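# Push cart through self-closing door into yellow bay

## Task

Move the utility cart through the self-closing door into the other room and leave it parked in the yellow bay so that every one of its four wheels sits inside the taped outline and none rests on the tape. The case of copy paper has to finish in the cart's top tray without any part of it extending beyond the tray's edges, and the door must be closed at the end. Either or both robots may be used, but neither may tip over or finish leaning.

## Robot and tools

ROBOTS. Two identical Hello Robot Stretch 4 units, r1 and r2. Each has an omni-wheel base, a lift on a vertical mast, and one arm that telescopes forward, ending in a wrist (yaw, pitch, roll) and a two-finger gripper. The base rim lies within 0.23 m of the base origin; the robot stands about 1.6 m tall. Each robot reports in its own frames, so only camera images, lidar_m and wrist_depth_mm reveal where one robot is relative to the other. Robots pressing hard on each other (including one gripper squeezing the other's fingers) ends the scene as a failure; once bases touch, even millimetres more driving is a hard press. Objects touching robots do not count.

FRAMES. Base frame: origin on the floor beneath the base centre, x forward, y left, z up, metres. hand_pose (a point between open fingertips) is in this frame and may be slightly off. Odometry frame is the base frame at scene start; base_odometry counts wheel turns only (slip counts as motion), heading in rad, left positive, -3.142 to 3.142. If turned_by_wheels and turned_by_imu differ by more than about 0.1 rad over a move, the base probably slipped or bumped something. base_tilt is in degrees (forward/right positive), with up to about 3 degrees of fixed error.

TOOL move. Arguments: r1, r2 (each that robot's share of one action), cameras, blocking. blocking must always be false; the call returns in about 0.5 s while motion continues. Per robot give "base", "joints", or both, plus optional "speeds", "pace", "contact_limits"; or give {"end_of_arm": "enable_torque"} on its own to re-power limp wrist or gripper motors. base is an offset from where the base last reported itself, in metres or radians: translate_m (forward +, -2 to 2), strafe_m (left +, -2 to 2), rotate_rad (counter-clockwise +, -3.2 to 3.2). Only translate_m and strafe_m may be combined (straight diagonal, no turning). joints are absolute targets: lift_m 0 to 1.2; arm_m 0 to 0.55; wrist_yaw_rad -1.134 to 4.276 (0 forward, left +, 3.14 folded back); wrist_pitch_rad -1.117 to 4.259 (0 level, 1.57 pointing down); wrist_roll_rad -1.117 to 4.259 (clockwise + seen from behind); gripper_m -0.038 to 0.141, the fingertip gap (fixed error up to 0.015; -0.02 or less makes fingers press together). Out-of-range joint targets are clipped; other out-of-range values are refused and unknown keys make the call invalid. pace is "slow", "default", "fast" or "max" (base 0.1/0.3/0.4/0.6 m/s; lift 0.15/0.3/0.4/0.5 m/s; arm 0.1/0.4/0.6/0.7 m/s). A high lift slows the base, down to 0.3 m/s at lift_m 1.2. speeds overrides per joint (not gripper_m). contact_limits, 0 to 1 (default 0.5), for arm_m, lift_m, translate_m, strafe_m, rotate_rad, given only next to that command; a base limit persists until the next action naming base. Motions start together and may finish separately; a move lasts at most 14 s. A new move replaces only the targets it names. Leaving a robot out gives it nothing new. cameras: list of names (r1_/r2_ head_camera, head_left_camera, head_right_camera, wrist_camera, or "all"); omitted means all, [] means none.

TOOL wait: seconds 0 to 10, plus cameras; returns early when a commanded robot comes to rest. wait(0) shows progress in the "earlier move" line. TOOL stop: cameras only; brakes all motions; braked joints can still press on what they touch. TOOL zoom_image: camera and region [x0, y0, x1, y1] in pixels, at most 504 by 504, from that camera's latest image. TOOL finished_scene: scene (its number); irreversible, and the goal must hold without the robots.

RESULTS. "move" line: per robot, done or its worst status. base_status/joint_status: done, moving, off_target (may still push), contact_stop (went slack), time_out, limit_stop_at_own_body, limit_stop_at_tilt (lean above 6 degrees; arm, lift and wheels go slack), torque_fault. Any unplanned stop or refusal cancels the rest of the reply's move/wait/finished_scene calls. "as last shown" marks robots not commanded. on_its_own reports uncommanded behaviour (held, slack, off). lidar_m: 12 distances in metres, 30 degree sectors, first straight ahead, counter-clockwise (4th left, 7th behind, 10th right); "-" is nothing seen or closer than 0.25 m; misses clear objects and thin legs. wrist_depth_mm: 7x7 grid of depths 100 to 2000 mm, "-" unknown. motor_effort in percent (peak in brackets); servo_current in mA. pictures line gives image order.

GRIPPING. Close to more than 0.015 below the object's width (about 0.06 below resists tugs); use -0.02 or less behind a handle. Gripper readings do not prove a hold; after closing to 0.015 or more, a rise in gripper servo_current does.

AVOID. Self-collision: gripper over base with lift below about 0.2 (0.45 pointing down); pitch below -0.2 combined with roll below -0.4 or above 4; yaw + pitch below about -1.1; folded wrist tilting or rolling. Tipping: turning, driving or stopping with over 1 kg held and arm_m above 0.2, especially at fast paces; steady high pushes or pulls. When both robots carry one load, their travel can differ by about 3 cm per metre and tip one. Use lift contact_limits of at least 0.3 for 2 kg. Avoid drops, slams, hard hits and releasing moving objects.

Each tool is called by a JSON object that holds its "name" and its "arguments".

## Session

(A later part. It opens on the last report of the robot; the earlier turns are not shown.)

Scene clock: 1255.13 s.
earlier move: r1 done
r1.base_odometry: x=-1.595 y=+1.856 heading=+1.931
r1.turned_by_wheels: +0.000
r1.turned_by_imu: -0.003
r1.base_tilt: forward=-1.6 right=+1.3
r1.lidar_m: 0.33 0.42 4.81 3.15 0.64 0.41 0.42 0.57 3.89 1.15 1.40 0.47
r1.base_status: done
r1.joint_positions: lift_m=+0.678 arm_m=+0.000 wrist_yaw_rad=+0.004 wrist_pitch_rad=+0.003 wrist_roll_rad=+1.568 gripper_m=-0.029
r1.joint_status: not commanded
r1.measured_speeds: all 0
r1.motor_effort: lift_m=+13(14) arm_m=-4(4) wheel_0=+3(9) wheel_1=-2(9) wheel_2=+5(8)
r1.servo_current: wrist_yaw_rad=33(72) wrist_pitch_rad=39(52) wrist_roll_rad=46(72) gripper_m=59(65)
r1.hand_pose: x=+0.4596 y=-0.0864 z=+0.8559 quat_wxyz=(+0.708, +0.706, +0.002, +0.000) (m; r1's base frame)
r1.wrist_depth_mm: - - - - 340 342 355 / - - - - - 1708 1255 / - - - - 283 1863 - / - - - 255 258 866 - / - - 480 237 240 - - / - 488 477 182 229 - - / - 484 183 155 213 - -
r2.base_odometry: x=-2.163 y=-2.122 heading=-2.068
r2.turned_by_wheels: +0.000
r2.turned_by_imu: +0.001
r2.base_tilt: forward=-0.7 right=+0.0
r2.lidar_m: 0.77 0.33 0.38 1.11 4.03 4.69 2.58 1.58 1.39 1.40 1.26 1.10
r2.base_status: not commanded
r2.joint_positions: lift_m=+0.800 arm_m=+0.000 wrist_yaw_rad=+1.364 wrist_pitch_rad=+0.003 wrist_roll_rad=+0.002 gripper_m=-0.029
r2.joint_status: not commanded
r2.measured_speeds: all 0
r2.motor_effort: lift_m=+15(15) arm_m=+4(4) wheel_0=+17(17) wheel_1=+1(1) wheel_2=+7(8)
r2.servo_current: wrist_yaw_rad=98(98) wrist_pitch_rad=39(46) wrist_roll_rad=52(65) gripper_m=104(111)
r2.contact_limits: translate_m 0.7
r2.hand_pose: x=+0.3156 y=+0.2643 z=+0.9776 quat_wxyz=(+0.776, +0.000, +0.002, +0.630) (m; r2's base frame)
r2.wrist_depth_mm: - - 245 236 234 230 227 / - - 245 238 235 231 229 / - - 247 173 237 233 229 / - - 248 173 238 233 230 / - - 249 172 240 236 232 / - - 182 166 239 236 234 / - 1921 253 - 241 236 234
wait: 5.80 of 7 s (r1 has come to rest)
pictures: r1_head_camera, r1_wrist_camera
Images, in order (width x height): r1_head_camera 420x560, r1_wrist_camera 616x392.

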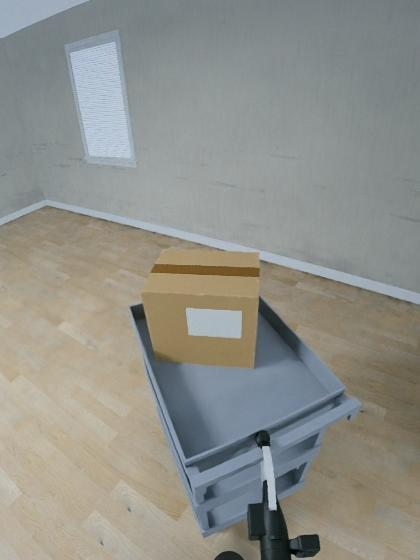

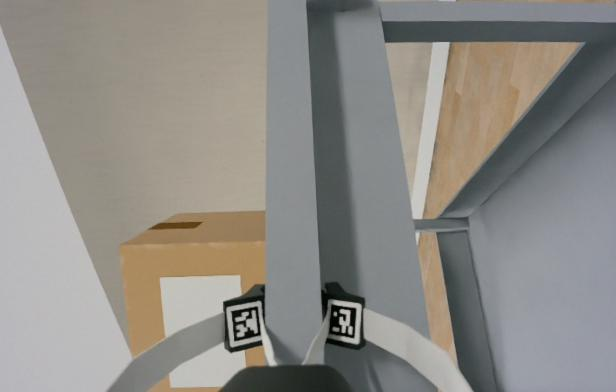

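{"name": "move", "arguments": {"blocking": false, "cameras": [], "r1": {"base":{"rotate_rad":0.6},"pace":"slow"}}}

{"name": "wait", "arguments": {"seconds": 3, "cameras": []}}

{"name": "move", "arguments": {"blocking": false, "cameras": [], "r1": {"base":{"translate_m":-0.598,"strafe_m":-0.375},"pace":"slow"}}}

{"name": "wait", "arguments": {"seconds": 9, "cameras": ["r1_wrist_camera","r1_head_camera"]}}

Scene clock: 1267.83 s.
move: r1 moving
r1.base_odometry: x=-1.594 y=+1.856 heading=+2.054
r1.turned_by_wheels: +0.123
r1.turned_by_imu: +0.123
r1.base_tilt: forward=-1.6 right=+1.3
r1.lidar_m: 0.35 4.14 4.82 2.82 0.64 0.41 0.46 0.64 3.90 1.11 1.61 0.45
r1.base_status: rotate_rad moving
r1.joint_positions: lift_m=+0.678 arm_m=+0.000 wrist_yaw_rad=-0.010 wrist_pitch_rad=+0.003 wrist_roll_rad=+1.568 gripper_m=-0.029
r1.joint_status: not commanded
r1.measured_speeds: translate_m=+0.000 strafe_m=+0.001 rotate_rad=+0.489 lift_m=+0.000 arm_m=+0.000 wrist_yaw_rad=-0.013 wrist_pitch_rad=+0.000 wrist_roll_rad=+0.000
r1.motor_effort: lift_m=+13(13) arm_m=-2(4) wheel_0=-14(14) wheel_1=-8(8) wheel_2=-13(13)
r1.servo_current: wrist_yaw_rad=52(65) wrist_pitch_rad=39(46) wrist_roll_rad=59(65) gripper_m=59(65)
r1.hand_pose: x=+0.4584 y=-0.0903 z=+0.8559 quat_wxyz=(+0.708, +0.706, -0.003, -0.004) (m; r1's base frame)
r1.wrist_depth_mm: - - - - 325 1618 1205 / - - - - 293 1708 - / - - - - 271 1863 - / - - 691 248 255 - - / - 480 477 182 240 - - / - 496 187 181 229 - - / - 512 508 156 212 - -
r2: as last shown
r2.turned_by_imu: +0.000
r2.base_tilt: forward=-0.7 right=+0.1
r2.lidar_m: 0.77 0.34 0.38 1.12 4.03 4.68 2.53 1.59 1.39 1.40 1.26 1.13
r2.motor_effort: lift_m=+15(15) arm_m=+4(4) wheel_0=+16(17) wheel_1=+1(1) wheel_2=+8(8)
r2.servo_current: wrist_yaw_rad=85(91) wrist_pitch_rad=39(52) wrist_roll_rad=46(59) gripper_m=98(111)
r2.contact_limits: translate_m 0.7
r2.wrist_depth_mm: - - 243 236 235 230 227 / - - 246 237 235 231 228 / - - 247 173 237 233 229 / - - 248 173 238 234 230 / - - 250 172 240 236 232 / - - 181 166 239 236 233 / - 1983 253 - 241 236 234
pictures: none
No camera images: "cameras" was empty.

Scene clock: 1269.17 s.
earlier move: r1 done
r1.base_odometry: x=-1.595 y=+1.856 heading=+2.530
r1.turned_by_wheels: +0.476
r1.turned_by_imu: +0.478
r1.base_tilt: forward=-1.6 right=+1.3
r1.lidar_m: 0.44 4.83 2.96 0.67 0.40 0.44 0.64 3.89 1.15 1.50 0.39 0.33
r1.base_status: done
r1.joint_positions: lift_m=+0.678 arm_m=+0.000 wrist_yaw_rad=-0.003 wrist_pitch_rad=+0.003 wrist_roll_rad=+1.568 gripper_m=-0.029
r1.joint_status: not commanded
r1.measured_speeds: all 0
r1.motor_effort: lift_m=+13(13) arm_m=-3(4) wheel_0=-4(15) wheel_1=-3(8) wheel_2=+0(13)
r1.servo_current: wrist_yaw_rad=52(72) wrist_pitch_rad=46(46) wrist_roll_rad=46(65) gripper_m=59(65)
r1.hand_pose: x=+0.4590 y=-0.0882 z=+0.8559 quat_wxyz=(+0.708, +0.706, +0.000, -0.002) (m; r1's base frame)
r1.wrist_depth_mm: - 362 366 - 153 154 - / - 424 421 107 166 167 - / - - 530 - 181 - - / - - - - 199 1618 - / - - - - 219 1708 - / - - - - 233 1808 1255 / - - 184 135 166 1464 1098
r2.base_odometry: x=-2.163 y=-2.122 heading=-2.068
r2.turned_by_wheels: +0.000
r2.turned_by_imu: +0.000
r2.base_tilt: forward=-0.7 right=+0.1
r2.lidar_m: 0.75 0.33 0.38 1.03 4.04 4.69 2.56 1.57 1.39 1.40 1.27 1.12
r2.base_status: not commanded
r2.joint_positions: lift_m=+0.800 arm_m=+0.000 wrist_yaw_rad=+1.364 wrist_pitch_rad=+0.003 wrist_roll_rad=+0.002 gripper_m=-0.029
r2.joint_status: not commanded
r2.measured_speeds: all 0
r2.motor_effort: lift_m=+15(15) arm_m=+4(4) wheel_0=+16(17) wheel_1=+1(1) wheel_2=+8(8)
r2.servo_current: wrist_yaw_rad=78(91) wrist_pitch_rad=33(52) wrist_roll_rad=52(59) gripper_m=104(111)
r2.contact_limits: translate_m 0.7
r2.hand_pose: x=+0.3156 y=+0.2643 z=+0.9776 quat_wxyz=(+0.776, +0.000, +0.002, +0.630) (m; r2's base frame)
r2.wrist_depth_mm: - - 243 236 234 230 227 / - - 244 236 236 231 228 / - - 246 173 237 233 229 / - - 248 172 239 234 230 / - - 249 172 239 235 232 / - - 181 167 239 236 233 / - 1983 252 - 242 236 234
wait: 1.33 of 3 s (r1 has come to rest)
pictures: none
No camera images: "cameras" was empty.

Scene clock: 1269.67 s.
move: r1 moving
r1.base_odometry: x=-1.581 y=+1.855 heading=+2.530
r1.turned_by_wheels: +0.000
r1.turned_by_imu: +0.000
r1.base_tilt: forward=-1.6 right=+1.3
r1.lidar_m: 0.42 4.82 2.94 0.65 0.41 0.44 0.62 3.89 1.14 1.51 0.37 0.36
r1.base_status: translate_m moving; strafe_m moving
r1.joint_positions: lift_m=+0.678 arm_m=+0.000 wrist_yaw_rad=-0.003 wrist_pitch_rad=+0.003 wrist_roll_rad=+1.568 gripper_m=-0.029
r1.joint_status: not commanded
r1.measured_speeds: translate_m=-0.047 strafe_m=-0.029 rotate_rad=+0.002 lift_m=+0.000 arm_m=+0.000 wrist_yaw_rad=+0.000 wrist_pitch_rad=+0.000 wrist_roll_rad=+0.000
r1.motor_effort: lift_m=+13(13) arm_m=-4(4) wheel_0=+3(4) wheel_1=-6(9) wheel_2=+6(7)
r1.servo_current: wrist_yaw_rad=39(59) wrist_pitch_rad=46(46) wrist_roll_rad=39(52) gripper_m=59(59)
r1.hand_pose: x=+0.4590 y=-0.0882 z=+0.8559 quat_wxyz=(+0.708, +0.706, +0.000, -0.002) (m; r1's base frame)
r1.wrist_depth_mm: - 366 364 - 153 154 - / - 430 418 106 166 167 - / - - 517 - 181 - - / - - - - 199 1537 - / - - - - 219 1708 - / - - - - 180 1756 1281 / - - - 134 166 1464 1138
r2: as last shown
r2.base_tilt: forward=-0.7 right=+0.0
r2.lidar_m: 0.77 0.33 0.37 1.03 4.06 4.69 2.54 1.56 1.38 1.38 1.27 1.10
r2.servo_current: wrist_yaw_rad=72(85) wrist_pitch_rad=39(46) wrist_roll_rad=46(52) gripper_m=104(111)
r2.contact_limits: translate_m 0.7
r2.wrist_depth_mm: - - 244 236 235 230 226 / - - 245 238 236 230 228 / - - 246 174 236 233 229 / - - 247 173 238 233 230 / - - 249 171 241 236 232 / - - 182 166 239 236 233 / - 1983 253 - 241 235 235
pictures: none
No camera images: "cameras" was empty.

Scene clock: 1277.40 s.
earlier move: r1 done
r1.base_odometry: x=-0.890 y=+1.820 heading=+2.530
r1.turned_by_wheels: +0.000
r1.turned_by_imu: -0.001
r1.base_tilt: forward=-1.6 right=+1.3
r1.lidar_m: 0.28 0.36 0.65 0.47 0.44 0.43 3.29 3.19 3.23 0.58 1.60 0.48
r1.base_status: done
r1.joint_positions: lift_m=+0.678 arm_m=+0.000 wrist_yaw_rad=+0.003 wrist_pitch_rad=+0.003 wrist_roll_rad=+1.568 gripper_m=-0.029
r1.joint_status: not commanded
r1.measured_speeds: all 0
r1.motor_effort: lift_m=+13(14) arm_m=-3(4) wheel_0=+4(10) wheel_1=-2(9) wheel_2=+3(9)
r1.servo_current: wrist_yaw_rad=52(78) wrist_pitch_rad=39(52) wrist_roll_rad=26(78) gripper_m=52(65)
r1.hand_pose: x=+0.4595 y=-0.0867 z=+0.8559 quat_wxyz=(+0.708, +0.706, +0.002, +0.000) (m; r1's base frame)
r1.wrist_depth_mm: - - - 324 - 1756 1205 / - - - - 379 379 382 / - - - - - 1708 - / - - - - 290 1863 - / - - - 246 253 - - / - 466 462 183 229 - - / - 452 184 136 205 - -
r2.base_odometry: x=-2.163 y=-2.122 heading=-2.068
r2.turned_by_wheels: +0.000
r2.turned_by_imu: +0.001
r2.base_tilt: forward=-0.7 right=+0.0
r2.lidar_m: 0.76 0.33 0.35 0.88 4.06 4.69 2.52 1.58 1.40 1.38 1.27 1.13
r2.base_status: not commanded
r2.joint_positions: lift_m=+0.800 arm_m=+0.000 wrist_yaw_rad=+1.364 wrist_pitch_rad=+0.003 wrist_roll_rad=+0.002 gripper_m=-0.029
r2.joint_status: not commanded
r2.measured_speeds: all 0
r2.motor_effort: lift_m=+15(15) arm_m=+4(4) wheel_0=+17(17) wheel_1=+1(2) wheel_2=+8(8)
r2.servo_current: wrist_yaw_rad=85(98) wrist_pitch_rad=39(52) wrist_roll_rad=39(65) gripper_m=104(111)
r2.contact_limits: translate_m 0.7
r2.hand_pose: x=+0.3156 y=+0.2643 z=+0.9776 quat_wxyz=(+0.776, +0.000, +0.002, +0.630) (m; r2's base frame)
r2.wrist_depth_mm: - - 244 236 236 231 226 / - - 245 238 236 231 228 / - - 245 173 237 232 229 / - - 247 172 238 235 229 / - - 249 171 238 236 232 / - - 181 167 238 236 234 / - 1863 253 - 242 236 235
wait: 7.73 of 9 s (r1 has come to rest)
pictures: r1_head_camera, r1_wrist_camera
Images, in order (width x height): r1_head_camera 420x560, r1_wrist_camera 616x392.

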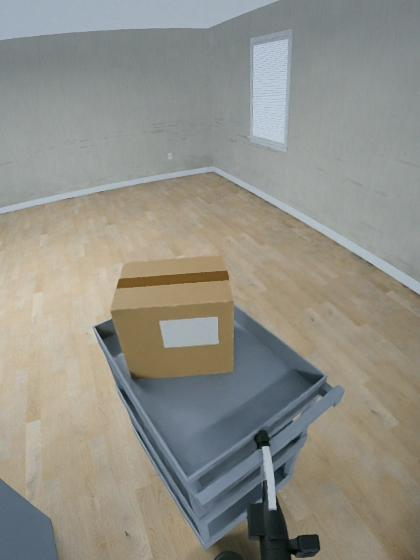

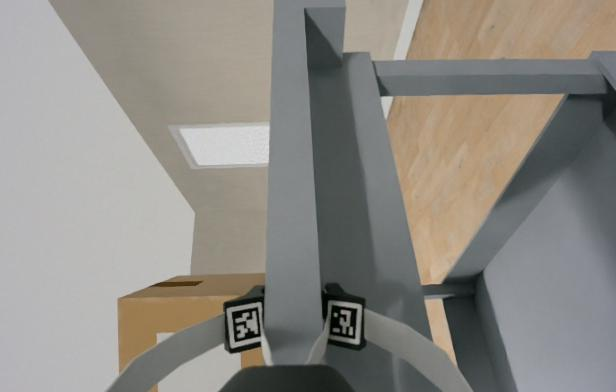

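{"name": "move", "arguments": {"blocking": false, "cameras": [], "r1": {"base":{"rotate_rad":0.43},"pace":"slow"}}}

{"name": "wait", "arguments": {"seconds": 3, "cameras": ["r1_head_camera"]}}

{"name": "move", "arguments": {"blocking": false, "cameras": [], "r1": {"base":{"translate_m":-0.45,"strafe_m":-0.02},"pace":"slow"}}}

{"name": "wait", "arguments": {"seconds": 7, "cameras": ["r1_wrist_camera","r1_head_camera"]}}

Scene clock: 1300.10 s.
move: r1 moving
r1.base_odometry: x=-0.890 y=+1.820 heading=+2.654
r1.turned_by_wheels: +0.123
r1.turned_by_imu: +0.123
r1.base_tilt: forward=-1.6 right=+1.3
r1.lidar_m: 0.31 0.51 0.55 0.44 0.42 0.48 3.23 3.20 0.64 0.59 2.39 0.47
r1.base_status: rotate_rad moving
r1.joint_positions: lift_m=+0.678 arm_m=+0.000 wrist_yaw_rad=-0.013 wrist_pitch_rad=+0.003 wrist_roll_rad=+1.568 gripper_m=-0.029
r1.joint_status: not commanded
r1.measured_speeds: translate_m=+0.000 strafe_m=+0.000 rotate_rad=+0.487 lift_m=+0.000 arm_m=+0.000 wrist_yaw_rad=-0.048 wrist_pitch_rad=+0.000 wrist_roll_rad=+0.000
r1.motor_effort: lift_m=+13(13) arm_m=+1(4) wheel_0=-13(13) wheel_1=-6(9) wheel_2=-15(15)
r1.servo_current: wrist_yaw_rad=85(85) wrist_pitch_rad=39(46) wrist_roll_rad=33(59) gripper_m=52(59)
r1.hand_pose: x=+0.4581 y=-0.0912 z=+0.8559 quat_wxyz=(+0.708, +0.706, -0.004, -0.006) (m; r1's base frame)
r1.wrist_depth_mm: - - - 329 - 1618 1098 / - - - - 370 1499 421 / - - - - 312 1756 - / - - - - 268 1863 - / - - - 242 246 - - / - 462 187 184 225 - - / - 459 459 151 203 - -
r2: as last shown
r2.turned_by_imu: +0.000
r2.lidar_m: 0.77 0.31 0.36 0.88 4.06 4.69 2.56 1.58 1.38 1.40 1.27 1.12
r2.motor_effort: lift_m=+15(15) arm_m=+4(4) wheel_0=+17(17) wheel_1=+1(1) wheel_2=+8(8)
r2.servo_current: wrist_yaw_rad=85(91) wrist_pitch_rad=46(46) wrist_roll_rad=59(59) gripper_m=98(111)
r2.contact_limits: translate_m 0.7
r2.wrist_depth_mm: - - 244 236 234 230 226 / - - 246 239 236 231 228 / - - 247 173 237 232 229 / - - 246 172 238 234 231 / - - 250 172 239 236 231 / - - 182 166 238 236 233 / - 1921 254 - 240 236 235
pictures: none
No camera images: "cameras" was empty.

Scene clock: 1301.20 s.
earlier move: r1 done
r1.base_odometry: x=-0.890 y=+1.820 heading=+2.960
r1.turned_by_wheels: +0.306
r1.turned_by_imu: +0.306
r1.base_tilt: forward=-1.6 right=+1.3
r1.lidar_m: 0.40 0.75 0.47 0.43 0.44 3.33 3.27 3.35 0.61 1.01 2.48 0.43
r1.base_status: done
r1.joint_positions: lift_m=+0.678 arm_m=+0.000 wrist_yaw_rad=+0.003 wrist_pitch_rad=+0.003 wrist_roll_rad=+1.568 gripper_m=-0.029
r1.joint_status: not commanded
r1.measured_speeds: all 0
r1.motor_effort: lift_m=+13(13) arm_m=-4(4) wheel_0=-4(17) wheel_1=-4(9) wheel_2=+0(18)
r1.servo_current: wrist_yaw_rad=46(98) wrist_pitch_rad=39(52) wrist_roll_rad=52(65) gripper_m=59(65)
r1.hand_pose: x=+0.4596 y=-0.0866 z=+0.8559 quat_wxyz=(+0.708, +0.706, +0.002, +0.000) (m; r1's base frame)
r1.wrist_depth_mm: - - - 227 228 1661 - / - - - 228 229 - - / - 517 477 229 230 - - / - 480 473 229 230 - - / - - 521 230 231 - - / - - 207 181 231 798 - / - - - 144 233 - -
r2.base_odometry: x=-2.163 y=-2.122 heading=-2.068
r2.turned_by_wheels: +0.000
r2.turned_by_imu: +0.000
r2.base_tilt: forward=-0.7 right=+0.1
r2.lidar_m: 0.79 0.31 0.37 0.85 4.09 4.69 2.54 1.57 1.40 1.41 1.25 1.11
r2.base_status: not commanded
r2.joint_positions: lift_m=+0.800 arm_m=+0.000 wrist_yaw_rad=+1.364 wrist_pitch_rad=+0.003 wrist_roll_rad=+0.002 gripper_m=-0.029
r2.joint_status: not commanded
r2.measured_speeds: all 0
r2.motor_effort: lift_m=+15(15) arm_m=+4(4) wheel_0=+17(17) wheel_1=+1(1) wheel_2=+7(8)
r2.servo_current: wrist_yaw_rad=78(98) wrist_pitch_rad=46(46) wrist_roll_rad=52(59) gripper_m=98(111)
r2.contact_limits: translate_m 0.7
r2.hand_pose: x=+0.3156 y=+0.2643 z=+0.9776 quat_wxyz=(+0.776, +0.000, +0.002, +0.630) (m; r2's base frame)
r2.wrist_depth_mm: - - 244 235 235 230 227 / - - 245 237 236 231 228 / - - 246 173 236 233 229 / - - 249 172 238 234 231 / - - 250 172 240 235 232 / - - 179 166 238 236 234 / - 1983 252 - 242 236 235
wait: 1.10 of 3 s (r1 has come to rest)
pictures: r1_head_camera
Images, in order (width x height): r1_head_camera 420x560.

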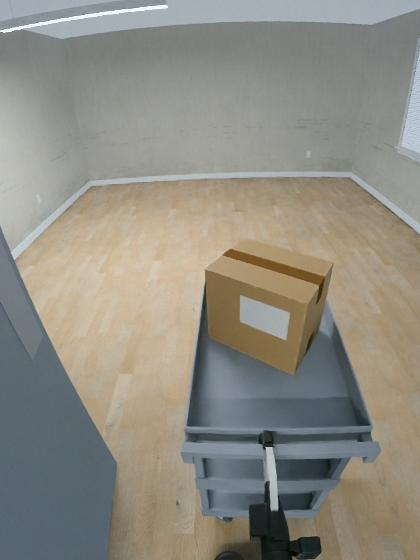

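Scene clock: 1301.70 s.
move: r1 moving
r1.base_odometry: x=-0.878 y=+1.819 heading=+2.959
r1.turned_by_wheels: +0.000
r1.turned_by_imu: -0.001
r1.base_tilt: forward=-1.6 right=+1.3
r1.lidar_m: 0.38 0.42 0.44 0.42 0.45 3.32 3.25 3.31 0.60 0.95 2.49 0.42
r1.base_status: translate_m moving; strafe_m moving
r1.joint_positions: lift_m=+0.678 arm_m=+0.000 wrist_yaw_rad=+0.003 wrist_pitch_rad=+0.003 wrist_roll_rad=+1.568 gripper_m=-0.029
r1.joint_status: not commanded
r1.measured_speeds: translate_m=-0.049 strafe_m=-0.002 rotate_rad=+0.002 lift_m=+0.000 arm_m=+0.000 wrist_yaw_rad=+0.000 wrist_pitch_rad=+0.000 wrist_roll_rad=+0.000
r1.motor_effort: lift_m=+13(14) arm_m=-4(4) wheel_0=-7(9) wheel_1=-6(8) wheel_2=+7(9)
r1.servo_current: wrist_yaw_rad=52(65) wrist_pitch_rad=46(46) wrist_roll_rad=46(65) gripper_m=52(65)
r1.hand_pose: x=+0.4596 y=-0.0866 z=+0.8559 quat_wxyz=(+0.708, +0.706, +0.002, +0.000) (m; r1's base frame)
r1.wrist_depth_mm: - - - 224 224 1708 - / - - 634 225 225 - - / - 488 452 227 228 - - / - 488 480 229 229 - - / - - 535 229 231 - - / - - 205 182 231 820 - / - - 183 144 235 1464 -
r2: as last shown
r2.base_tilt: forward=-0.7 right=+0.0
r2.lidar_m: 0.75 0.33 0.35 0.86 4.05 4.70 2.54 1.58 1.40 1.41 1.28 1.12
r2.motor_effort: lift_m=+15(15) arm_m=+4(4) wheel_0=+16(17) wheel_1=+1(1) wheel_2=+8(8)
r2.servo_current: wrist_yaw_rad=91(91) wrist_pitch_rad=46(46) wrist_roll_rad=33(52) gripper_m=98(104)
r2.contact_limits: translate_m 0.7
r2.wrist_depth_mm: - - 243 236 235 230 226 / - - 244 238 236 230 229 / - - 246 173 237 233 230 / - - 247 173 238 234 230 / - - 249 172 239 235 232 / - - 182 167 239 236 234 / - 1921 252 - 241 237 234
pictures: none
No camera images: "cameras" was empty.

Scene clock: 1307.00 s.
earlier move: r1 done
r1.base_odometry: x=-0.444 y=+1.759 heading=+2.960
r1.turned_by_wheels: +0.000
r1.turned_by_imu: +0.001
r1.base_tilt: forward=-1.6 right=+1.2
r1.lidar_m: 0.34 0.36 0.46 0.47 2.43 2.88 2.77 2.87 2.53 0.50 0.52 0.45
r1.base_status: done
r1.joint_positions: lift_m=+0.678 arm_m=+0.000 wrist_yaw_rad=+0.003 wrist_pitch_rad=+0.003 wrist_roll_rad=+1.568 gripper_m=-0.029
r1.joint_status: not commanded
r1.measured_speeds: all 0
r1.motor_effort: lift_m=+13(14) arm_m=-4(4) wheel_0=-1(10) wheel_1=-1(8) wheel_2=+3(11)
r1.servo_current: wrist_yaw_rad=52(72) wrist_pitch_rad=39(52) wrist_roll_rad=65(65) gripper_m=52(65)
r1.hand_pose: x=+0.4596 y=-0.0866 z=+0.8559 quat_wxyz=(+0.708, +0.706, +0.002, +0.000) (m; r1's base frame)
r1.wrist_depth_mm: - - - - 317 1397 1138 / - - - - 293 1756 1281 / - - - - 273 1863 - / - - - 252 256 866 - / - 477 473 237 241 - - / - 488 477 182 230 - - / - 488 184 158 215 - -
r2.base_odometry: x=-2.163 y=-2.122 heading=-2.068
r2.turned_by_wheels: +0.000
r2.turned_by_imu: +0.001
r2.base_tilt: forward=-0.7 right=+0.0
r2.lidar_m: 0.75 0.32 0.35 3.36 4.05 4.69 2.55 1.55 1.39 1.41 1.26 1.13
r2.base_status: not commanded
r2.joint_positions: lift_m=+0.800 arm_m=+0.000 wrist_yaw_rad=+1.364 wrist_pitch_rad=+0.003 wrist_roll_rad=+0.002 gripper_m=-0.029
r2.joint_status: not commanded
r2.measured_speeds: all 0
r2.motor_effort: lift_m=+15(15) arm_m=+4(4) wheel_0=+17(17) wheel_1=+1(1) wheel_2=+8(8)
r2.servo_current: wrist_yaw_rad=72(91) wrist_pitch_rad=39(52) wrist_roll_rad=33(59) gripper_m=98(111)
r2.contact_limits: translate_m 0.7
r2.hand_pose: x=+0.3156 y=+0.2643 z=+0.9776 quat_wxyz=(+0.776, +0.000, +0.002, +0.630) (m; r2's base frame)
r2.wrist_depth_mm: - - 243 236 234 230 226 / - - 245 237 236 231 229 / - - 246 173 236 233 229 / - - 249 173 239 234 230 / - - 249 172 240 235 232 / - - 181 167 238 236 233 / - 1921 253 - 241 236 234
wait: 5.30 of 7 s (r1 has come to rest)
pictures: r1_head_camera, r1_wrist_camera
Images, in order (width x height): r1_head_camera 420x560, r1_wrist_camera 616x392.

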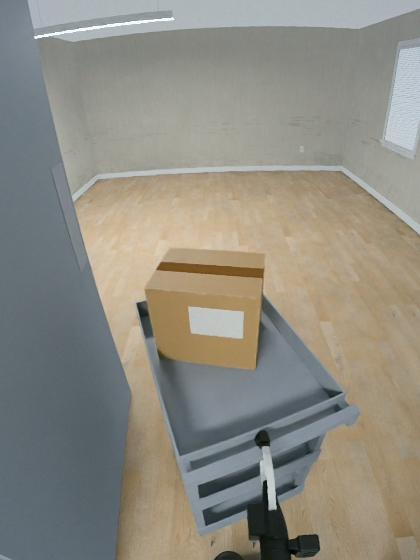

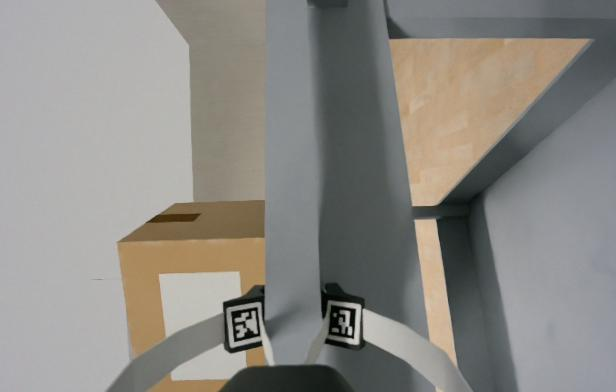

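{"name": "move", "arguments": {"blocking": false, "cameras": [], "r1": {"base":{"rotate_rad":0.35},"pace":"slow"}}}

{"name": "wait", "arguments": {"seconds": 3, "cameras": ["r1_wrist_camera","r1_head_camera"]}}

Scene clock: 1322.67 s.
move: r1 moving
r1.base_odometry: x=-0.444 y=+1.759 heading=+3.083
r1.turned_by_wheels: +0.124
r1.turned_by_imu: +0.123
r1.base_tilt: forward=-1.6 right=+1.3
r1.lidar_m: 0.35 0.59 0.46 0.47 2.52 2.80 2.75 2.99 2.43 0.49 2.56 0.44
r1.base_status: rotate_rad moving
r1.joint_positions: lift_m=+0.678 arm_m=+0.000 wrist_yaw_rad=-0.012 wrist_pitch_rad=+0.003 wrist_roll_rad=+1.568 gripper_m=-0.029
r1.joint_status: not commanded
r1.measured_speeds: translate_m=+0.001 strafe_m=+0.002 rotate_rad=+0.479 lift_m=+0.000 arm_m=+0.000 wrist_yaw_rad=-0.048 wrist_pitch_rad=+0.000 wrist_roll_rad=+0.000
r1.motor_effort: lift_m=+13(13) arm_m=+0(4) wheel_0=-15(15) wheel_1=-5(7) wheel_2=-14(14)
r1.servo_current: wrist_yaw_rad=78(78) wrist_pitch_rad=39(52) wrist_roll_rad=46(65) gripper_m=52(59)
r1.hand_pose: x=+0.4581 y=-0.0910 z=+0.8559 quat_wxyz=(+0.708, +0.706, -0.003, -0.005) (m; r1's base frame)
r1.wrist_depth_mm: - - - - 312 1661 1205 / - - - - 279 1708 1255 / - - - - 262 1808 - / - - 627 245 250 - - / - 469 473 181 238 - - / - 496 187 181 226 - - / - - 508 157 214 - -
r2: as last shown
r2.turned_by_imu: +0.000
r2.lidar_m: 0.74 0.30 0.38 3.37 4.04 4.68 2.55 1.57 1.39 1.38 1.27 1.12
r2.motor_effort: lift_m=+15(15) arm_m=+4(4) wheel_0=+17(17) wheel_1=+1(1) wheel_2=+7(8)
r2.servo_current: wrist_yaw_rad=85(91) wrist_pitch_rad=46(46) wrist_roll_rad=46(52) gripper_m=98(104)
r2.contact_limits: translate_m 0.7
r2.wrist_depth_mm: - - 243 236 234 230 226 / - - 244 237 236 232 227 / - - 246 173 237 233 229 / - - 248 172 238 234 230 / - - 249 171 239 235 230 / - - 181 166 240 236 234 / - 1921 252 - 242 236 234
pictures: none
No camera images: "cameras" was empty.

Scene clock: 1323.63 s.
earlier move: r1 done
r1.base_odometry: x=-0.444 y=+1.758 heading=-2.974
r1.turned_by_wheels: +0.226
r1.turned_by_imu: +0.226
r1.base_tilt: forward=-1.6 right=+1.2
r1.lidar_m: 0.42 0.50 0.42 2.35 2.87 2.74 2.78 2.67 0.53 0.50 2.92 0.42
r1.base_status: done
r1.joint_positions: lift_m=+0.678 arm_m=+0.000 wrist_yaw_rad=-0.001 wrist_pitch_rad=+0.003 wrist_roll_rad=+1.568 gripper_m=-0.029
r1.joint_status: not commanded
r1.measured_speeds: all 0
r1.motor_effort: lift_m=+13(13) arm_m=+4(4) wheel_0=-2(15) wheel_1=-3(8) wheel_2=-2(16)
r1.servo_current: wrist_yaw_rad=52(85) wrist_pitch_rad=39(52) wrist_roll_rad=39(65) gripper_m=59(59)
r1.hand_pose: x=+0.4592 y=-0.0878 z=+0.8559 quat_wxyz=(+0.708, +0.706, +0.000, -0.001) (m; r1's base frame)
r1.wrist_depth_mm: - - - 200 202 - - / - 500 477 206 207 - - / - 442 439 211 213 - - / - 525 500 216 220 - - / - - 574 163 227 - - / - - 960 182 230 - - / - 138 161 144 240 - -
r2.base_odometry: x=-2.163 y=-2.122 heading=-2.068
r2.turned_by_wheels: +0.000
r2.turned_by_imu: +0.000
r2.base_tilt: forward=-0.7 right=+0.0
r2.lidar_m: 0.76 0.33 0.36 3.39 4.05 4.70 2.58 1.59 1.38 1.41 1.27 1.11
r2.base_status: not commanded
r2.joint_positions: lift_m=+0.800 arm_m=+0.000 wrist_yaw_rad=+1.364 wrist_pitch_rad=+0.003 wrist_roll_rad=+0.002 gripper_m=-0.029
r2.joint_status: not commanded
r2.measured_speeds: all 0
r2.motor_effort: lift_m=+15(15) arm_m=+4(4) wheel_0=+17(17) wheel_1=+1(2) wheel_2=+8(8)
r2.servo_current: wrist_yaw_rad=85(91) wrist_pitch_rad=39(52) wrist_roll_rad=46(59) gripper_m=104(111)
r2.contact_limits: translate_m 0.7
r2.hand_pose: x=+0.3156 y=+0.2643 z=+0.9776 quat_wxyz=(+0.776, +0.000, +0.002, +0.630) (m; r2's base frame)
r2.wrist_depth_mm: - - 244 236 235 230 226 / - - 246 238 236 231 228 / - - 246 173 236 233 229 / - - 248 172 238 235 230 / - - 249 171 240 235 232 / - - 182 166 238 236 233 / - 1983 253 - 241 236 235
wait: 0.97 of 3 s (r1 has come to rest)
pictures: r1_head_camera, r1_wrist_camera
Images, in order (width x height): r1_head_camera 420x560, r1_wrist_camera 616x392.

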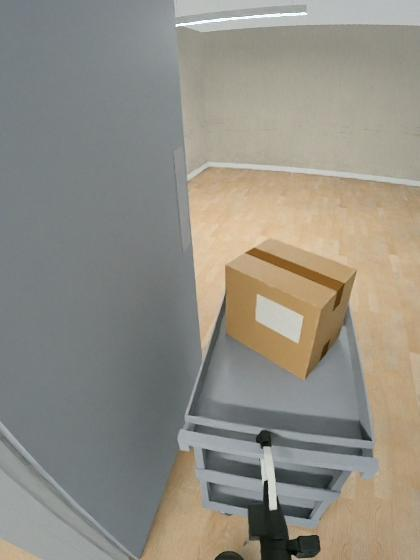

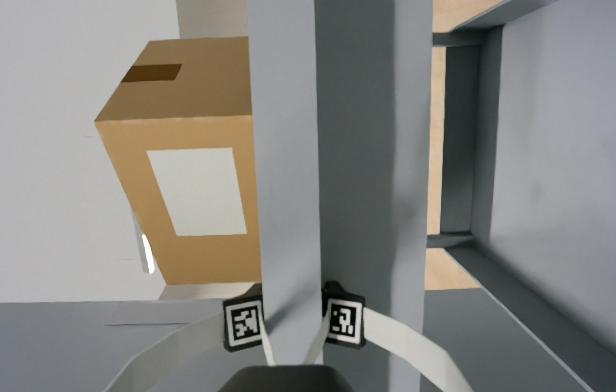

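{"name": "move", "arguments": {"blocking": false, "cameras": [], "r1": {"base":{"translate_m":-0.393,"strafe_m":0.09},"pace":"slow"}}}

{"name": "wait", "arguments": {"seconds": 6, "cameras": ["r1_wrist_camera","r1_head_camera"]}}

Scene clock: 1330.53 s.
move: r1 moving
r1.base_odometry: x=-0.431 y=+1.758 heading=-2.974
r1.turned_by_wheels: +0.000
r1.turned_by_imu: -0.001
r1.base_tilt: forward=-1.6 right=+1.2
r1.lidar_m: 0.40 0.49 0.45 2.33 2.84 2.74 2.74 2.64 2.39 0.51 2.90 0.39
r1.base_status: translate_m moving; strafe_m moving
r1.joint_positions: lift_m=+0.678 arm_m=+0.000 wrist_yaw_rad=-0.001 wrist_pitch_rad=+0.003 wrist_roll_rad=+1.568 gripper_m=-0.029
r1.joint_status: not commanded
r1.measured_speeds: translate_m=-0.050 strafe_m=+0.011 rotate_rad=+0.000 lift_m=+0.000 arm_m=+0.000 wrist_yaw_rad=+0.000 wrist_pitch_rad=+0.000 wrist_roll_rad=+0.000
r1.motor_effort: lift_m=+13(13) arm_m=-3(4) wheel_0=-6(9) wheel_1=-5(6) wheel_2=+8(9)
r1.servo_current: wrist_yaw_rad=52(65) wrist_pitch_rad=39(46) wrist_roll_rad=52(65) gripper_m=52(59)
r1.hand_pose: x=+0.4592 y=-0.0878 z=+0.8559 quat_wxyz=(+0.708, +0.706, +0.000, -0.001) (m; r1's base frame)
r1.wrist_depth_mm: - - - 202 203 - - / - 508 484 208 208 - - / - 442 439 213 215 - - / - 525 496 160 221 - - / - - 569 164 228 - - / - - 205 181 231 - - / - 138 167 144 240 - -
r2: as last shown
r2.lidar_m: 0.75 0.32 0.38 3.38 4.06 4.70 2.54 1.57 1.38 1.39 1.28 1.11
r2.motor_effort: lift_m=+15(15) arm_m=+4(4) wheel_0=+16(17) wheel_1=+1(1) wheel_2=+8(8)
r2.servo_current: wrist_yaw_rad=91(91) wrist_pitch_rad=39(46) wrist_roll_rad=39(52) gripper_m=98(104)
r2.contact_limits: translate_m 0.7
r2.wrist_depth_mm: - - 243 236 235 231 226 / - - 246 237 235 230 228 / - - 247 173 236 233 229 / - - 248 172 238 234 230 / - - 250 171 240 235 232 / - - 181 166 239 236 233 / - 1983 253 - 241 236 235
pictures: none
No camera images: "cameras" was empty.

Scene clock: 1335.33 s.
earlier move: r1 done
r1.base_odometry: x=-0.042 y=+1.735 heading=-2.974
r1.turned_by_wheels: +0.000
r1.turned_by_imu: +0.002
r1.base_tilt: forward=-1.6 right=+1.2
r1.lidar_m: 0.37 0.39 1.02 2.39 2.63 2.34 2.37 2.62 2.36 0.78 0.63 0.44
r1.base_status: done
r1.joint_positions: lift_m=+0.678 arm_m=+0.000 wrist_yaw_rad=+0.002 wrist_pitch_rad=+0.003 wrist_roll_rad=+1.568 gripper_m=-0.029
r1.joint_status: not commanded
r1.measured_speeds: all 0
r1.motor_effort: lift_m=+13(14) arm_m=-4(4) wheel_0=-1(10) wheel_1=-3(6) wheel_2=+6(10)
r1.servo_current: wrist_yaw_rad=65(72) wrist_pitch_rad=39(52) wrist_roll_rad=46(65) gripper_m=59(65)
r1.hand_pose: x=+0.4595 y=-0.0867 z=+0.8559 quat_wxyz=(+0.708, +0.706, +0.002, +0.000) (m; r1's base frame)
r1.wrist_depth_mm: - - - 248 248 1708 1255 / - - - 244 245 1863 - / - - 621 239 241 - - / - 477 462 236 238 - - / - 500 496 176 236 - - / - 535 512 181 232 - - / - 138 176 144 226 - -
r2.base_odometry: x=-2.163 y=-2.122 heading=-2.068
r2.turned_by_wheels: +0.000
r2.turned_by_imu: +0.001
r2.base_tilt: forward=-0.7 right=+0.0
r2.lidar_m: 0.76 0.34 0.37 3.37 4.05 4.68 2.54 1.58 1.38 1.39 1.26 1.12
r2.base_status: not commanded
r2.joint_positions: lift_m=+0.800 arm_m=+0.000 wrist_yaw_rad=+1.364 wrist_pitch_rad=+0.003 wrist_roll_rad=+0.002 gripper_m=-0.029
r2.joint_status: not commanded
r2.measured_speeds: all 0
r2.motor_effort: lift_m=+15(15) arm_m=+4(4) wheel_0=+16(17) wheel_1=+1(1) wheel_2=+7(8)
r2.servo_current: wrist_yaw_rad=65(98) wrist_pitch_rad=46(46) wrist_roll_rad=59(59) gripper_m=104(111)
r2.contact_limits: translate_m 0.7
r2.hand_pose: x=+0.3156 y=+0.2643 z=+0.9776 quat_wxyz=(+0.776, +0.000, +0.002, +0.630) (m; r2's base frame)
r2.wrist_depth_mm: - - 244 236 234 231 227 / - - 245 239 236 231 229 / - - 246 174 237 232 229 / - - 248 172 239 234 230 / - - 248 172 241 235 231 / - - 182 167 239 236 232 / - 1921 253 - 241 237 234
wait: 4.80 of 6 s (r1 has come to rest)
pictures: r1_head_camera, r1_wrist_camera
Images, in order (width x height): r1_head_camera 420x560, r1_wrist_camera 616x392.

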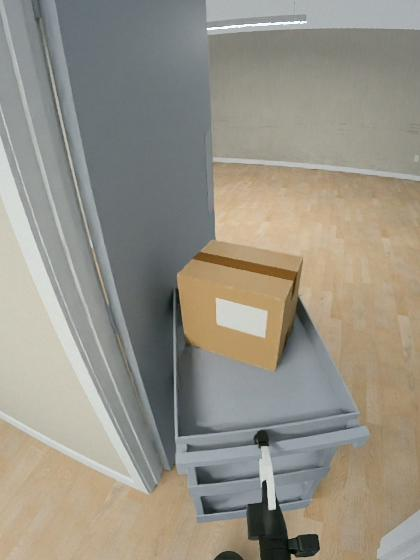

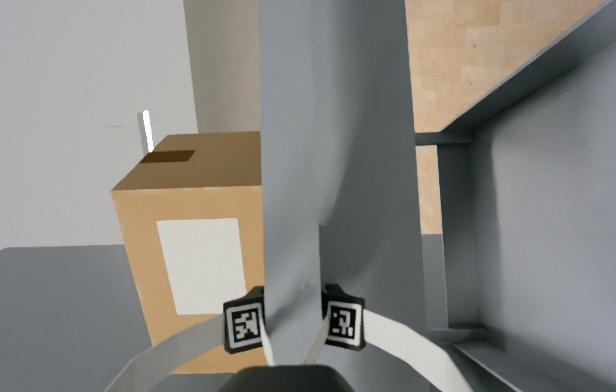

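{"name": "zoom_image", "arguments": {"camera": "r1_head_camera", "region": [60, 180, 310, 530]}}

Scaled by 1.440 from the camera's 420x560 image, which has a finer 600x800 frame.

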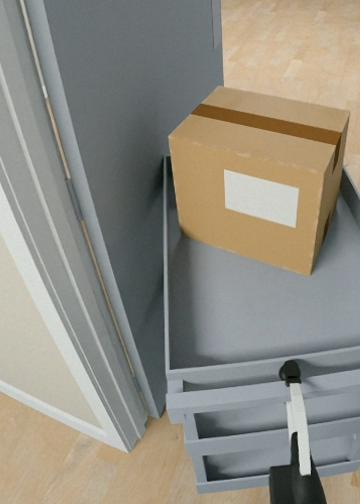

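{"name": "move", "arguments": {"blocking": false, "cameras": [], "r1": {"base":{"translate_m":-0.4,"strafe_m":-0.04},"pace":"slow"}}}

{"name": "wait", "arguments": {"seconds": 6, "cameras": ["r1_wrist_camera","r1_head_camera"]}}

Scene clock: 1363.40 s.
move: r1 moving
r1.base_odometry: x=-0.029 y=+1.739 heading=-2.974
r1.turned_by_wheels: +0.000
r1.turned_by_imu: +0.000
r1.base_tilt: forward=-1.5 right=+1.3
r1.lidar_m: 0.36 0.39 1.04 2.40 2.59 2.33 2.35 2.59 2.34 0.83 0.65 0.45
r1.base_status: translate_m moving; strafe_m moving
r1.joint_positions: lift_m=+0.678 arm_m=+0.000 wrist_yaw_rad=+0.003 wrist_pitch_rad=+0.003 wrist_roll_rad=+1.568 gripper_m=-0.029
r1.joint_status: not commanded
r1.measured_speeds: translate_m=-0.050 strafe_m=-0.005 rotate_rad=+0.000 lift_m=+0.000 arm_m=+0.000 wrist_yaw_rad=+0.000 wrist_pitch_rad=+0.000 wrist_roll_rad=+0.000
r1.motor_effort: lift_m=+13(14) arm_m=-4(4) wheel_0=-2(5) wheel_1=-6(7) wheel_2=+10(12)
r1.servo_current: wrist_yaw_rad=59(59) wrist_pitch_rad=39(52) wrist_roll_rad=52(65) gripper_m=52(65)
r1.hand_pose: x=+0.4596 y=-0.0864 z=+0.8559 quat_wxyz=(+0.708, +0.706, +0.002, +0.000) (m; r1's base frame)
r1.wrist_depth_mm: - - - 248 249 1756 1229 / - - - 244 245 1863 - / - - 634 240 241 - - / - 473 469 236 237 - - / - 496 492 176 235 - - / - 530 521 183 232 - - / - 138 175 144 226 - -
r2: as last shown
r2.turned_by_imu: +0.000
r2.lidar_m: 0.78 0.35 0.36 3.38 4.04 4.71 2.57 1.58 1.38 1.41 1.27 1.12
r2.motor_effort: lift_m=+15(15) arm_m=+4(4) wheel_0=+16(17) wheel_1=+1(2) wheel_2=+7(7)
r2.servo_current: wrist_yaw_rad=72(91) wrist_pitch_rad=39(46) wrist_roll_rad=46(52) gripper_m=104(104)
r2.contact_limits: translate_m 0.7
r2.wrist_depth_mm: - - 243 236 234 230 228 / - - 245 238 236 231 228 / - - 247 174 237 232 229 / - - 247 173 238 234 230 / - - 248 171 240 235 232 / - - 182 167 239 236 234 / - 1983 253 - 241 236 235
pictures: none
No camera images: "cameras" was empty.

Scene clock: 1368.20 s.
earlier move: r1 done
r1.base_odometry: x=+0.346 y=+1.841 heading=-2.974
r1.turned_by_wheels: +0.000
r1.turned_by_imu: +0.001
r1.base_tilt: forward=-1.6 right=+1.3
r1.lidar_m: 0.32 0.36 1.88 2.56 2.22 1.96 2.01 2.44 2.16 1.42 0.87 0.46
r1.base_status: done
r1.joint_positions: lift_m=+0.678 arm_m=+0.000 wrist_yaw_rad=+0.004 wrist_pitch_rad=+0.003 wrist_roll_rad=+1.568 gripper_m=-0.029
r1.joint_status: not commanded
r1.measured_speeds: all 0
r1.motor_effort: lift_m=+13(14) arm_m=-4(4) wheel_0=+0(5) wheel_1=-3(7) wheel_2=+5(12)
r1.servo_current: wrist_yaw_rad=52(65) wrist_pitch_rad=39(52) wrist_roll_rad=46(72) gripper_m=52(65)
r1.hand_pose: x=+0.4596 y=-0.0863 z=+0.8559 quat_wxyz=(+0.708, +0.706, +0.002, +0.000) (m; r1's base frame)
r1.wrist_depth_mm: - - - - 319 332 332 / - - - - 293 1708 1281 / - - - - 273 1863 - / - - - 252 256 854 - / - 492 477 236 241 - - / - 480 473 181 230 - - / - 146 180 157 215 - -
r2.base_odometry: x=-2.163 y=-2.122 heading=-2.068
r2.turned_by_wheels: +0.000
r2.turned_by_imu: +0.001
r2.base_tilt: forward=-0.7 right=+0.1
r2.lidar_m: 0.76 0.32 0.36 3.37 4.10 4.67 2.55 1.55 1.38 1.39 1.27 1.11
r2.base_status: not commanded
r2.joint_positions: lift_m=+0.800 arm_m=+0.000 wrist_yaw_rad=+1.364 wrist_pitch_rad=+0.003 wrist_roll_rad=+0.002 gripper_m=-0.029
r2.joint_status: not commanded
r2.measured_speeds: all 0
r2.motor_effort: lift_m=+15(15) arm_m=+4(4) wheel_0=+16(17) wheel_1=+1(2) wheel_2=+7(8)
r2.servo_current: wrist_yaw_rad=85(98) wrist_pitch_rad=33(52) wrist_roll_rad=39(59) gripper_m=98(111)
r2.contact_limits: translate_m 0.7
r2.hand_pose: x=+0.3156 y=+0.2643 z=+0.9776 quat_wxyz=(+0.776, +0.000, +0.002, +0.630) (m; r2's base frame)
r2.wrist_depth_mm: - - 243 237 235 230 226 / - - 245 238 236 230 229 / - - 246 175 237 232 229 / - - 248 173 237 234 230 / - - 249 172 240 236 232 / - - 181 166 238 236 233 / - 1921 252 - 241 236 235
wait: 4.80 of 6 s (r1 has come to rest)
pictures: r1_head_camera, r1_wrist_camera
Images, in order (width x height): r1_head_camera 420x560, r1_wrist_camera 616x392.

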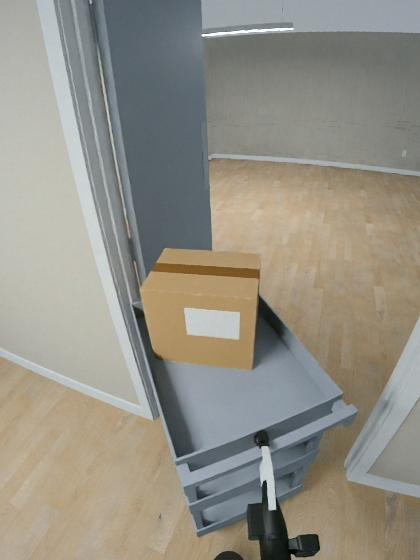

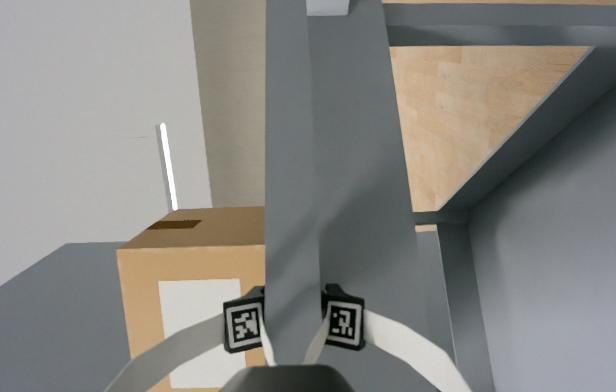

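{"name": "move", "arguments": {"blocking": false, "cameras": [], "r1": {"base":{"translate_m":-0.02,"strafe_m":0.16},"pace":"slow"}}}

{"name": "wait", "arguments": {"seconds": 6, "cameras": ["r1_wrist_camera","r1_head_camera"]}}

Scene clock: 1390.23 s.
move: r1 moving
r1.base_odometry: x=+0.350 y=+1.829 heading=-2.974
r1.turned_by_wheels: +0.000
r1.turned_by_imu: +0.000
r1.base_tilt: forward=-1.6 right=+1.3
r1.lidar_m: 0.32 0.38 1.89 2.54 2.19 1.98 1.98 2.45 2.19 1.46 0.88 0.44
r1.base_status: translate_m moving; strafe_m moving
r1.joint_positions: lift_m=+0.678 arm_m=+0.000 wrist_yaw_rad=+0.003 wrist_pitch_rad=+0.003 wrist_roll_rad=+1.568 gripper_m=-0.029
r1.joint_status: not commanded
r1.measured_speeds: translate_m=-0.007 strafe_m=+0.053 rotate_rad=+0.001 lift_m=+0.000 arm_m=+0.000 wrist_yaw_rad=-0.001 wrist_pitch_rad=+0.000 wrist_roll_rad=+0.000
r1.motor_effort: lift_m=+13(13) arm_m=-4(4) wheel_0=-9(9) wheel_1=+5(6) wheel_2=+4(6)
r1.servo_current: wrist_yaw_rad=46(65) wrist_pitch_rad=46(46) wrist_roll_rad=46(65) gripper_m=52(59)
r1.hand_pose: x=+0.4596 y=-0.0866 z=+0.8559 quat_wxyz=(+0.708, +0.706, +0.002, +0.000) (m; r1's base frame)
r1.wrist_depth_mm: - - - - 322 327 334 / - - - - 296 1708 1308 / - - - - 276 1863 - / - - - 252 256 1921 - / - 504 477 237 241 - - / - 477 469 182 230 - - / - 145 492 156 214 - -
r2: as last shown
r2.turned_by_imu: +0.000
r2.base_tilt: forward=-0.7 right=+0.0
r2.lidar_m: 0.74 0.34 0.38 3.37 4.07 4.68 2.53 1.58 1.40 1.40 1.25 1.11
r2.motor_effort: lift_m=+15(15) arm_m=+4(4) wheel_0=+16(17) wheel_1=+1(1) wheel_2=+7(8)
r2.servo_current: wrist_yaw_rad=85(85) wrist_pitch_rad=46(46) wrist_roll_rad=46(52) gripper_m=98(111)
r2.contact_limits: translate_m 0.7
r2.wrist_depth_mm: - - 244 236 235 231 226 / - - 246 238 236 232 228 / - - 247 176 237 233 229 / - - 247 173 238 234 231 / - - 250 171 241 236 231 / - - 181 166 239 236 233 / - 1983 252 - 241 236 235
pictures: none
No camera images: "cameras" was empty.

Scene clock: 1392.57 s.
earlier move: r1 done
r1.base_odometry: x=+0.392 y=+1.687 heading=-2.974
r1.turned_by_wheels: -0.001
r1.turned_by_imu: -0.001
r1.base_tilt: forward=-1.7 right=+1.3
r1.lidar_m: 0.35 1.03 2.00 2.42 2.15 1.92 1.92 2.37 2.30 1.55 0.98 0.45
r1.base_status: done
r1.joint_positions: lift_m=+0.678 arm_m=+0.000 wrist_yaw_rad=-0.004 wrist_pitch_rad=+0.003 wrist_roll_rad=+1.568 gripper_m=-0.029
r1.joint_status: not commanded
r1.measured_speeds: all 0
r1.motor_effort: lift_m=+13(14) arm_m=+4(4) wheel_0=-6(12) wheel_1=+2(8) wheel_2=-2(6)
r1.servo_current: wrist_yaw_rad=52(78) wrist_pitch_rad=39(52) wrist_roll_rad=78(78) gripper_m=65(65)
r1.hand_pose: x=+0.4589 y=-0.0887 z=+0.8559 quat_wxyz=(+0.708, +0.706, -0.001, -0.002) (m; r1's base frame)
r1.wrist_depth_mm: - - - - 274 1708 1205 / - - - 259 264 1708 - / - - - 251 252 1921 - / - - 530 241 245 - - / - 477 477 179 237 - - / - 504 202 182 229 - - / - 138 530 144 220 - -
r2.base_odometry: x=-2.163 y=-2.122 heading=-2.068
r2.turned_by_wheels: +0.000
r2.turned_by_imu: +0.000
r2.base_tilt: forward=-0.7 right=+0.0
r2.lidar_m: 0.75 0.32 0.38 3.39 4.01 4.69 2.53 1.59 1.41 1.41 1.27 1.11
r2.base_status: not commanded
r2.joint_positions: lift_m=+0.800 arm_m=+0.000 wrist_yaw_rad=+1.364 wrist_pitch_rad=+0.003 wrist_roll_rad=+0.002 gripper_m=-0.029
r2.joint_status: not commanded
r2.measured_speeds: all 0
r2.motor_effort: lift_m=+15(15) arm_m=+4(4) wheel_0=+16(17) wheel_1=+1(2) wheel_2=+7(8)
r2.servo_current: wrist_yaw_rad=85(98) wrist_pitch_rad=46(46) wrist_roll_rad=39(59) gripper_m=98(111)
r2.contact_limits: translate_m 0.7
r2.hand_pose: x=+0.3156 y=+0.2643 z=+0.9776 quat_wxyz=(+0.776, +0.000, +0.002, +0.630) (m; r2's base frame)
r2.wrist_depth_mm: - - 243 236 234 230 228 / - - 245 238 236 231 228 / - - 247 175 236 233 229 / - - 248 172 237 234 231 / - - 250 171 239 236 232 / - - 181 166 239 236 233 / - 1983 252 - 241 236 235
wait: 2.33 of 6 s (r1 has come to rest)
pictures: r1_head_camera, r1_wrist_camera
Images, in order (width x height): r1_head_camera 420x560, r1_wrist_camera 616x392.

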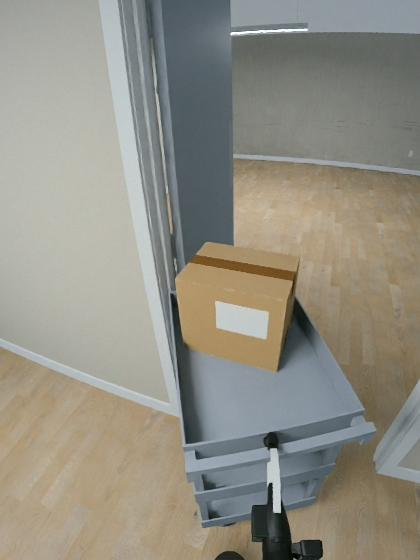

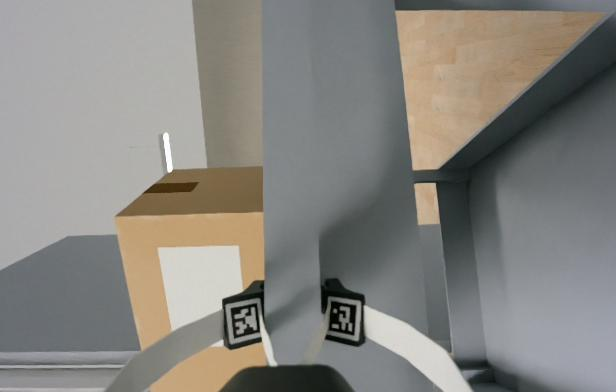

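{"name": "move", "arguments": {"blocking": false, "cameras": [], "r1": {"base":{"translate_m":-0.03,"strafe_m":0.15},"pace":"slow"}}}

{"name": "wait", "arguments": {"seconds": 6, "cameras": ["r1_wrist_camera","r1_head_camera"]}}

Scene clock: 1397.33 s.
move: r1 moving
r1.base_odometry: x=+0.397 y=+1.675 heading=-2.975
r1.turned_by_wheels: +0.000
r1.turned_by_imu: -0.001
r1.base_tilt: forward=-1.6 right=+1.3
r1.lidar_m: 0.36 1.01 2.05 2.40 2.10 1.89 1.92 2.34 2.30 1.57 0.99 0.43
r1.base_status: translate_m moving; strafe_m moving
r1.joint_positions: lift_m=+0.678 arm_m=+0.000 wrist_yaw_rad=-0.004 wrist_pitch_rad=+0.003 wrist_roll_rad=+1.568 gripper_m=-0.029
r1.joint_status: not commanded
r1.measured_speeds: translate_m=-0.010 strafe_m=+0.049 rotate_rad=+0.001 lift_m=+0.000 arm_m=+0.000 wrist_yaw_rad=+0.000 wrist_pitch_rad=+0.000 wrist_roll_rad=+0.000
r1.motor_effort: lift_m=+13(13) arm_m=+3(4) wheel_0=-9(12) wheel_1=+5(6) wheel_2=+0(2)
r1.servo_current: wrist_yaw_rad=59(65) wrist_pitch_rad=39(46) wrist_roll_rad=52(65) gripper_m=59(59)
r1.hand_pose: x=+0.4589 y=-0.0887 z=+0.8559 quat_wxyz=(+0.708, +0.706, -0.001, -0.002) (m; r1's base frame)
r1.wrist_depth_mm: - - - - 272 1708 1182 / - - - 259 260 1708 - / - - - 250 252 1863 - / - - 517 241 244 - - / - 480 480 179 236 - - / - 500 202 181 229 - - / - 138 535 145 220 - -
r2: as last shown
r2.base_tilt: forward=-0.7 right=+0.1
r2.lidar_m: 0.79 0.33 0.36 3.37 4.06 4.68 2.56 1.56 1.40 1.40 1.27 1.11
r2.motor_effort: lift_m=+15(15) arm_m=+4(4) wheel_0=+17(17) wheel_1=+1(1) wheel_2=+7(7)
r2.servo_current: wrist_yaw_rad=85(98) wrist_pitch_rad=46(46) wrist_roll_rad=59(59) gripper_m=104(111)
r2.contact_limits: translate_m 0.7
r2.wrist_depth_mm: - - 243 236 235 230 228 / - - 245 237 236 232 229 / - - 247 175 237 234 230 / - - 248 172 238 234 231 / - - 250 172 239 235 232 / - - 182 166 238 236 233 / - 1921 252 - 241 236 235
pictures: none
No camera images: "cameras" was empty.

Scene clock: 1399.60 s.
earlier move: r1 done
r1.base_odometry: x=+0.447 y=+1.545 heading=-2.975
r1.turned_by_wheels: +0.000
r1.turned_by_imu: +0.000
r1.base_tilt: forward=-1.6 right=+1.3
r1.lidar_m: 0.40 1.14 2.22 2.29 2.08 1.83 1.85 2.28 2.43 1.69 1.11 0.42
r1.base_status: done
r1.joint_positions: lift_m=+0.678 arm_m=+0.000 wrist_yaw_rad=-0.004 wrist_pitch_rad=+0.003 wrist_roll_rad=+1.568 gripper_m=-0.029
r1.joint_status: not commanded
r1.measured_speeds: all 0
r1.motor_effort: lift_m=+13(14) arm_m=+4(4) wheel_0=-6(12) wheel_1=+3(7) wheel_2=+0(2)
r1.servo_current: wrist_yaw_rad=39(78) wrist_pitch_rad=39(52) wrist_roll_rad=65(65) gripper_m=59(59)
r1.hand_pose: x=+0.4589 y=-0.0887 z=+0.8559 quat_wxyz=(+0.708, +0.706, -0.001, -0.002) (m; r1's base frame)
r1.wrist_depth_mm: - - - 232 234 1708 - / - - - 232 232 1863 - / - - 512 231 232 - - / - 477 469 232 231 - - / - 508 512 230 231 - - / - 559 204 181 231 - - / - 138 161 144 231 - -
r2.base_odometry: x=-2.163 y=-2.122 heading=-2.068
r2.turned_by_wheels: +0.000
r2.turned_by_imu: +0.000
r2.base_tilt: forward=-0.7 right=+0.0
r2.lidar_m: 0.78 0.32 0.37 3.38 4.06 4.67 2.51 1.57 1.40 1.37 1.26 1.10
r2.base_status: not commanded
r2.joint_positions: lift_m=+0.800 arm_m=+0.000 wrist_yaw_rad=+1.364 wrist_pitch_rad=+0.003 wrist_roll_rad=+0.002 gripper_m=-0.029
r2.joint_status: not commanded
r2.measured_speeds: all 0
r2.motor_effort: lift_m=+15(15) arm_m=+4(4) wheel_0=+16(17) wheel_1=+1(1) wheel_2=+7(8)
r2.servo_current: wrist_yaw_rad=85(98) wrist_pitch_rad=39(46) wrist_roll_rad=39(65) gripper_m=104(111)
r2.contact_limits: translate_m 0.7
r2.hand_pose: x=+0.3156 y=+0.2643 z=+0.9776 quat_wxyz=(+0.776, +0.000, +0.002, +0.630) (m; r2's base frame)
r2.wrist_depth_mm: - - 244 236 235 230 226 / - - 244 237 236 231 228 / - - 246 176 236 232 229 / - - 247 173 238 234 229 / - - 249 171 239 235 232 / - - 181 167 239 236 233 / - 1983 252 - 242 236 234
wait: 2.27 of 6 s (r1 has come to rest)
pictures: r1_head_camera, r1_wrist_camera
Images, in order (width x height): r1_head_camera 420x560, r1_wrist_camera 616x392.

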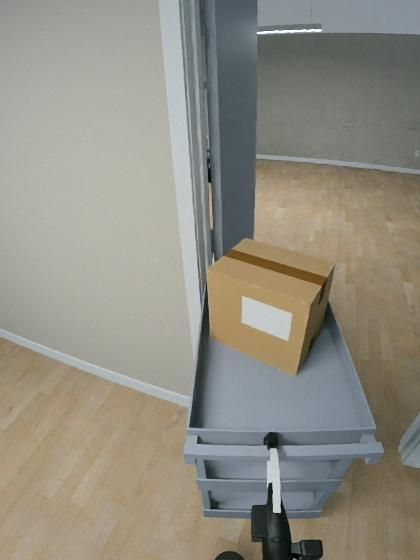

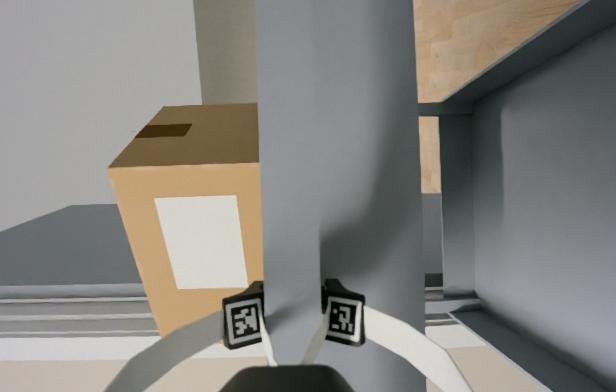

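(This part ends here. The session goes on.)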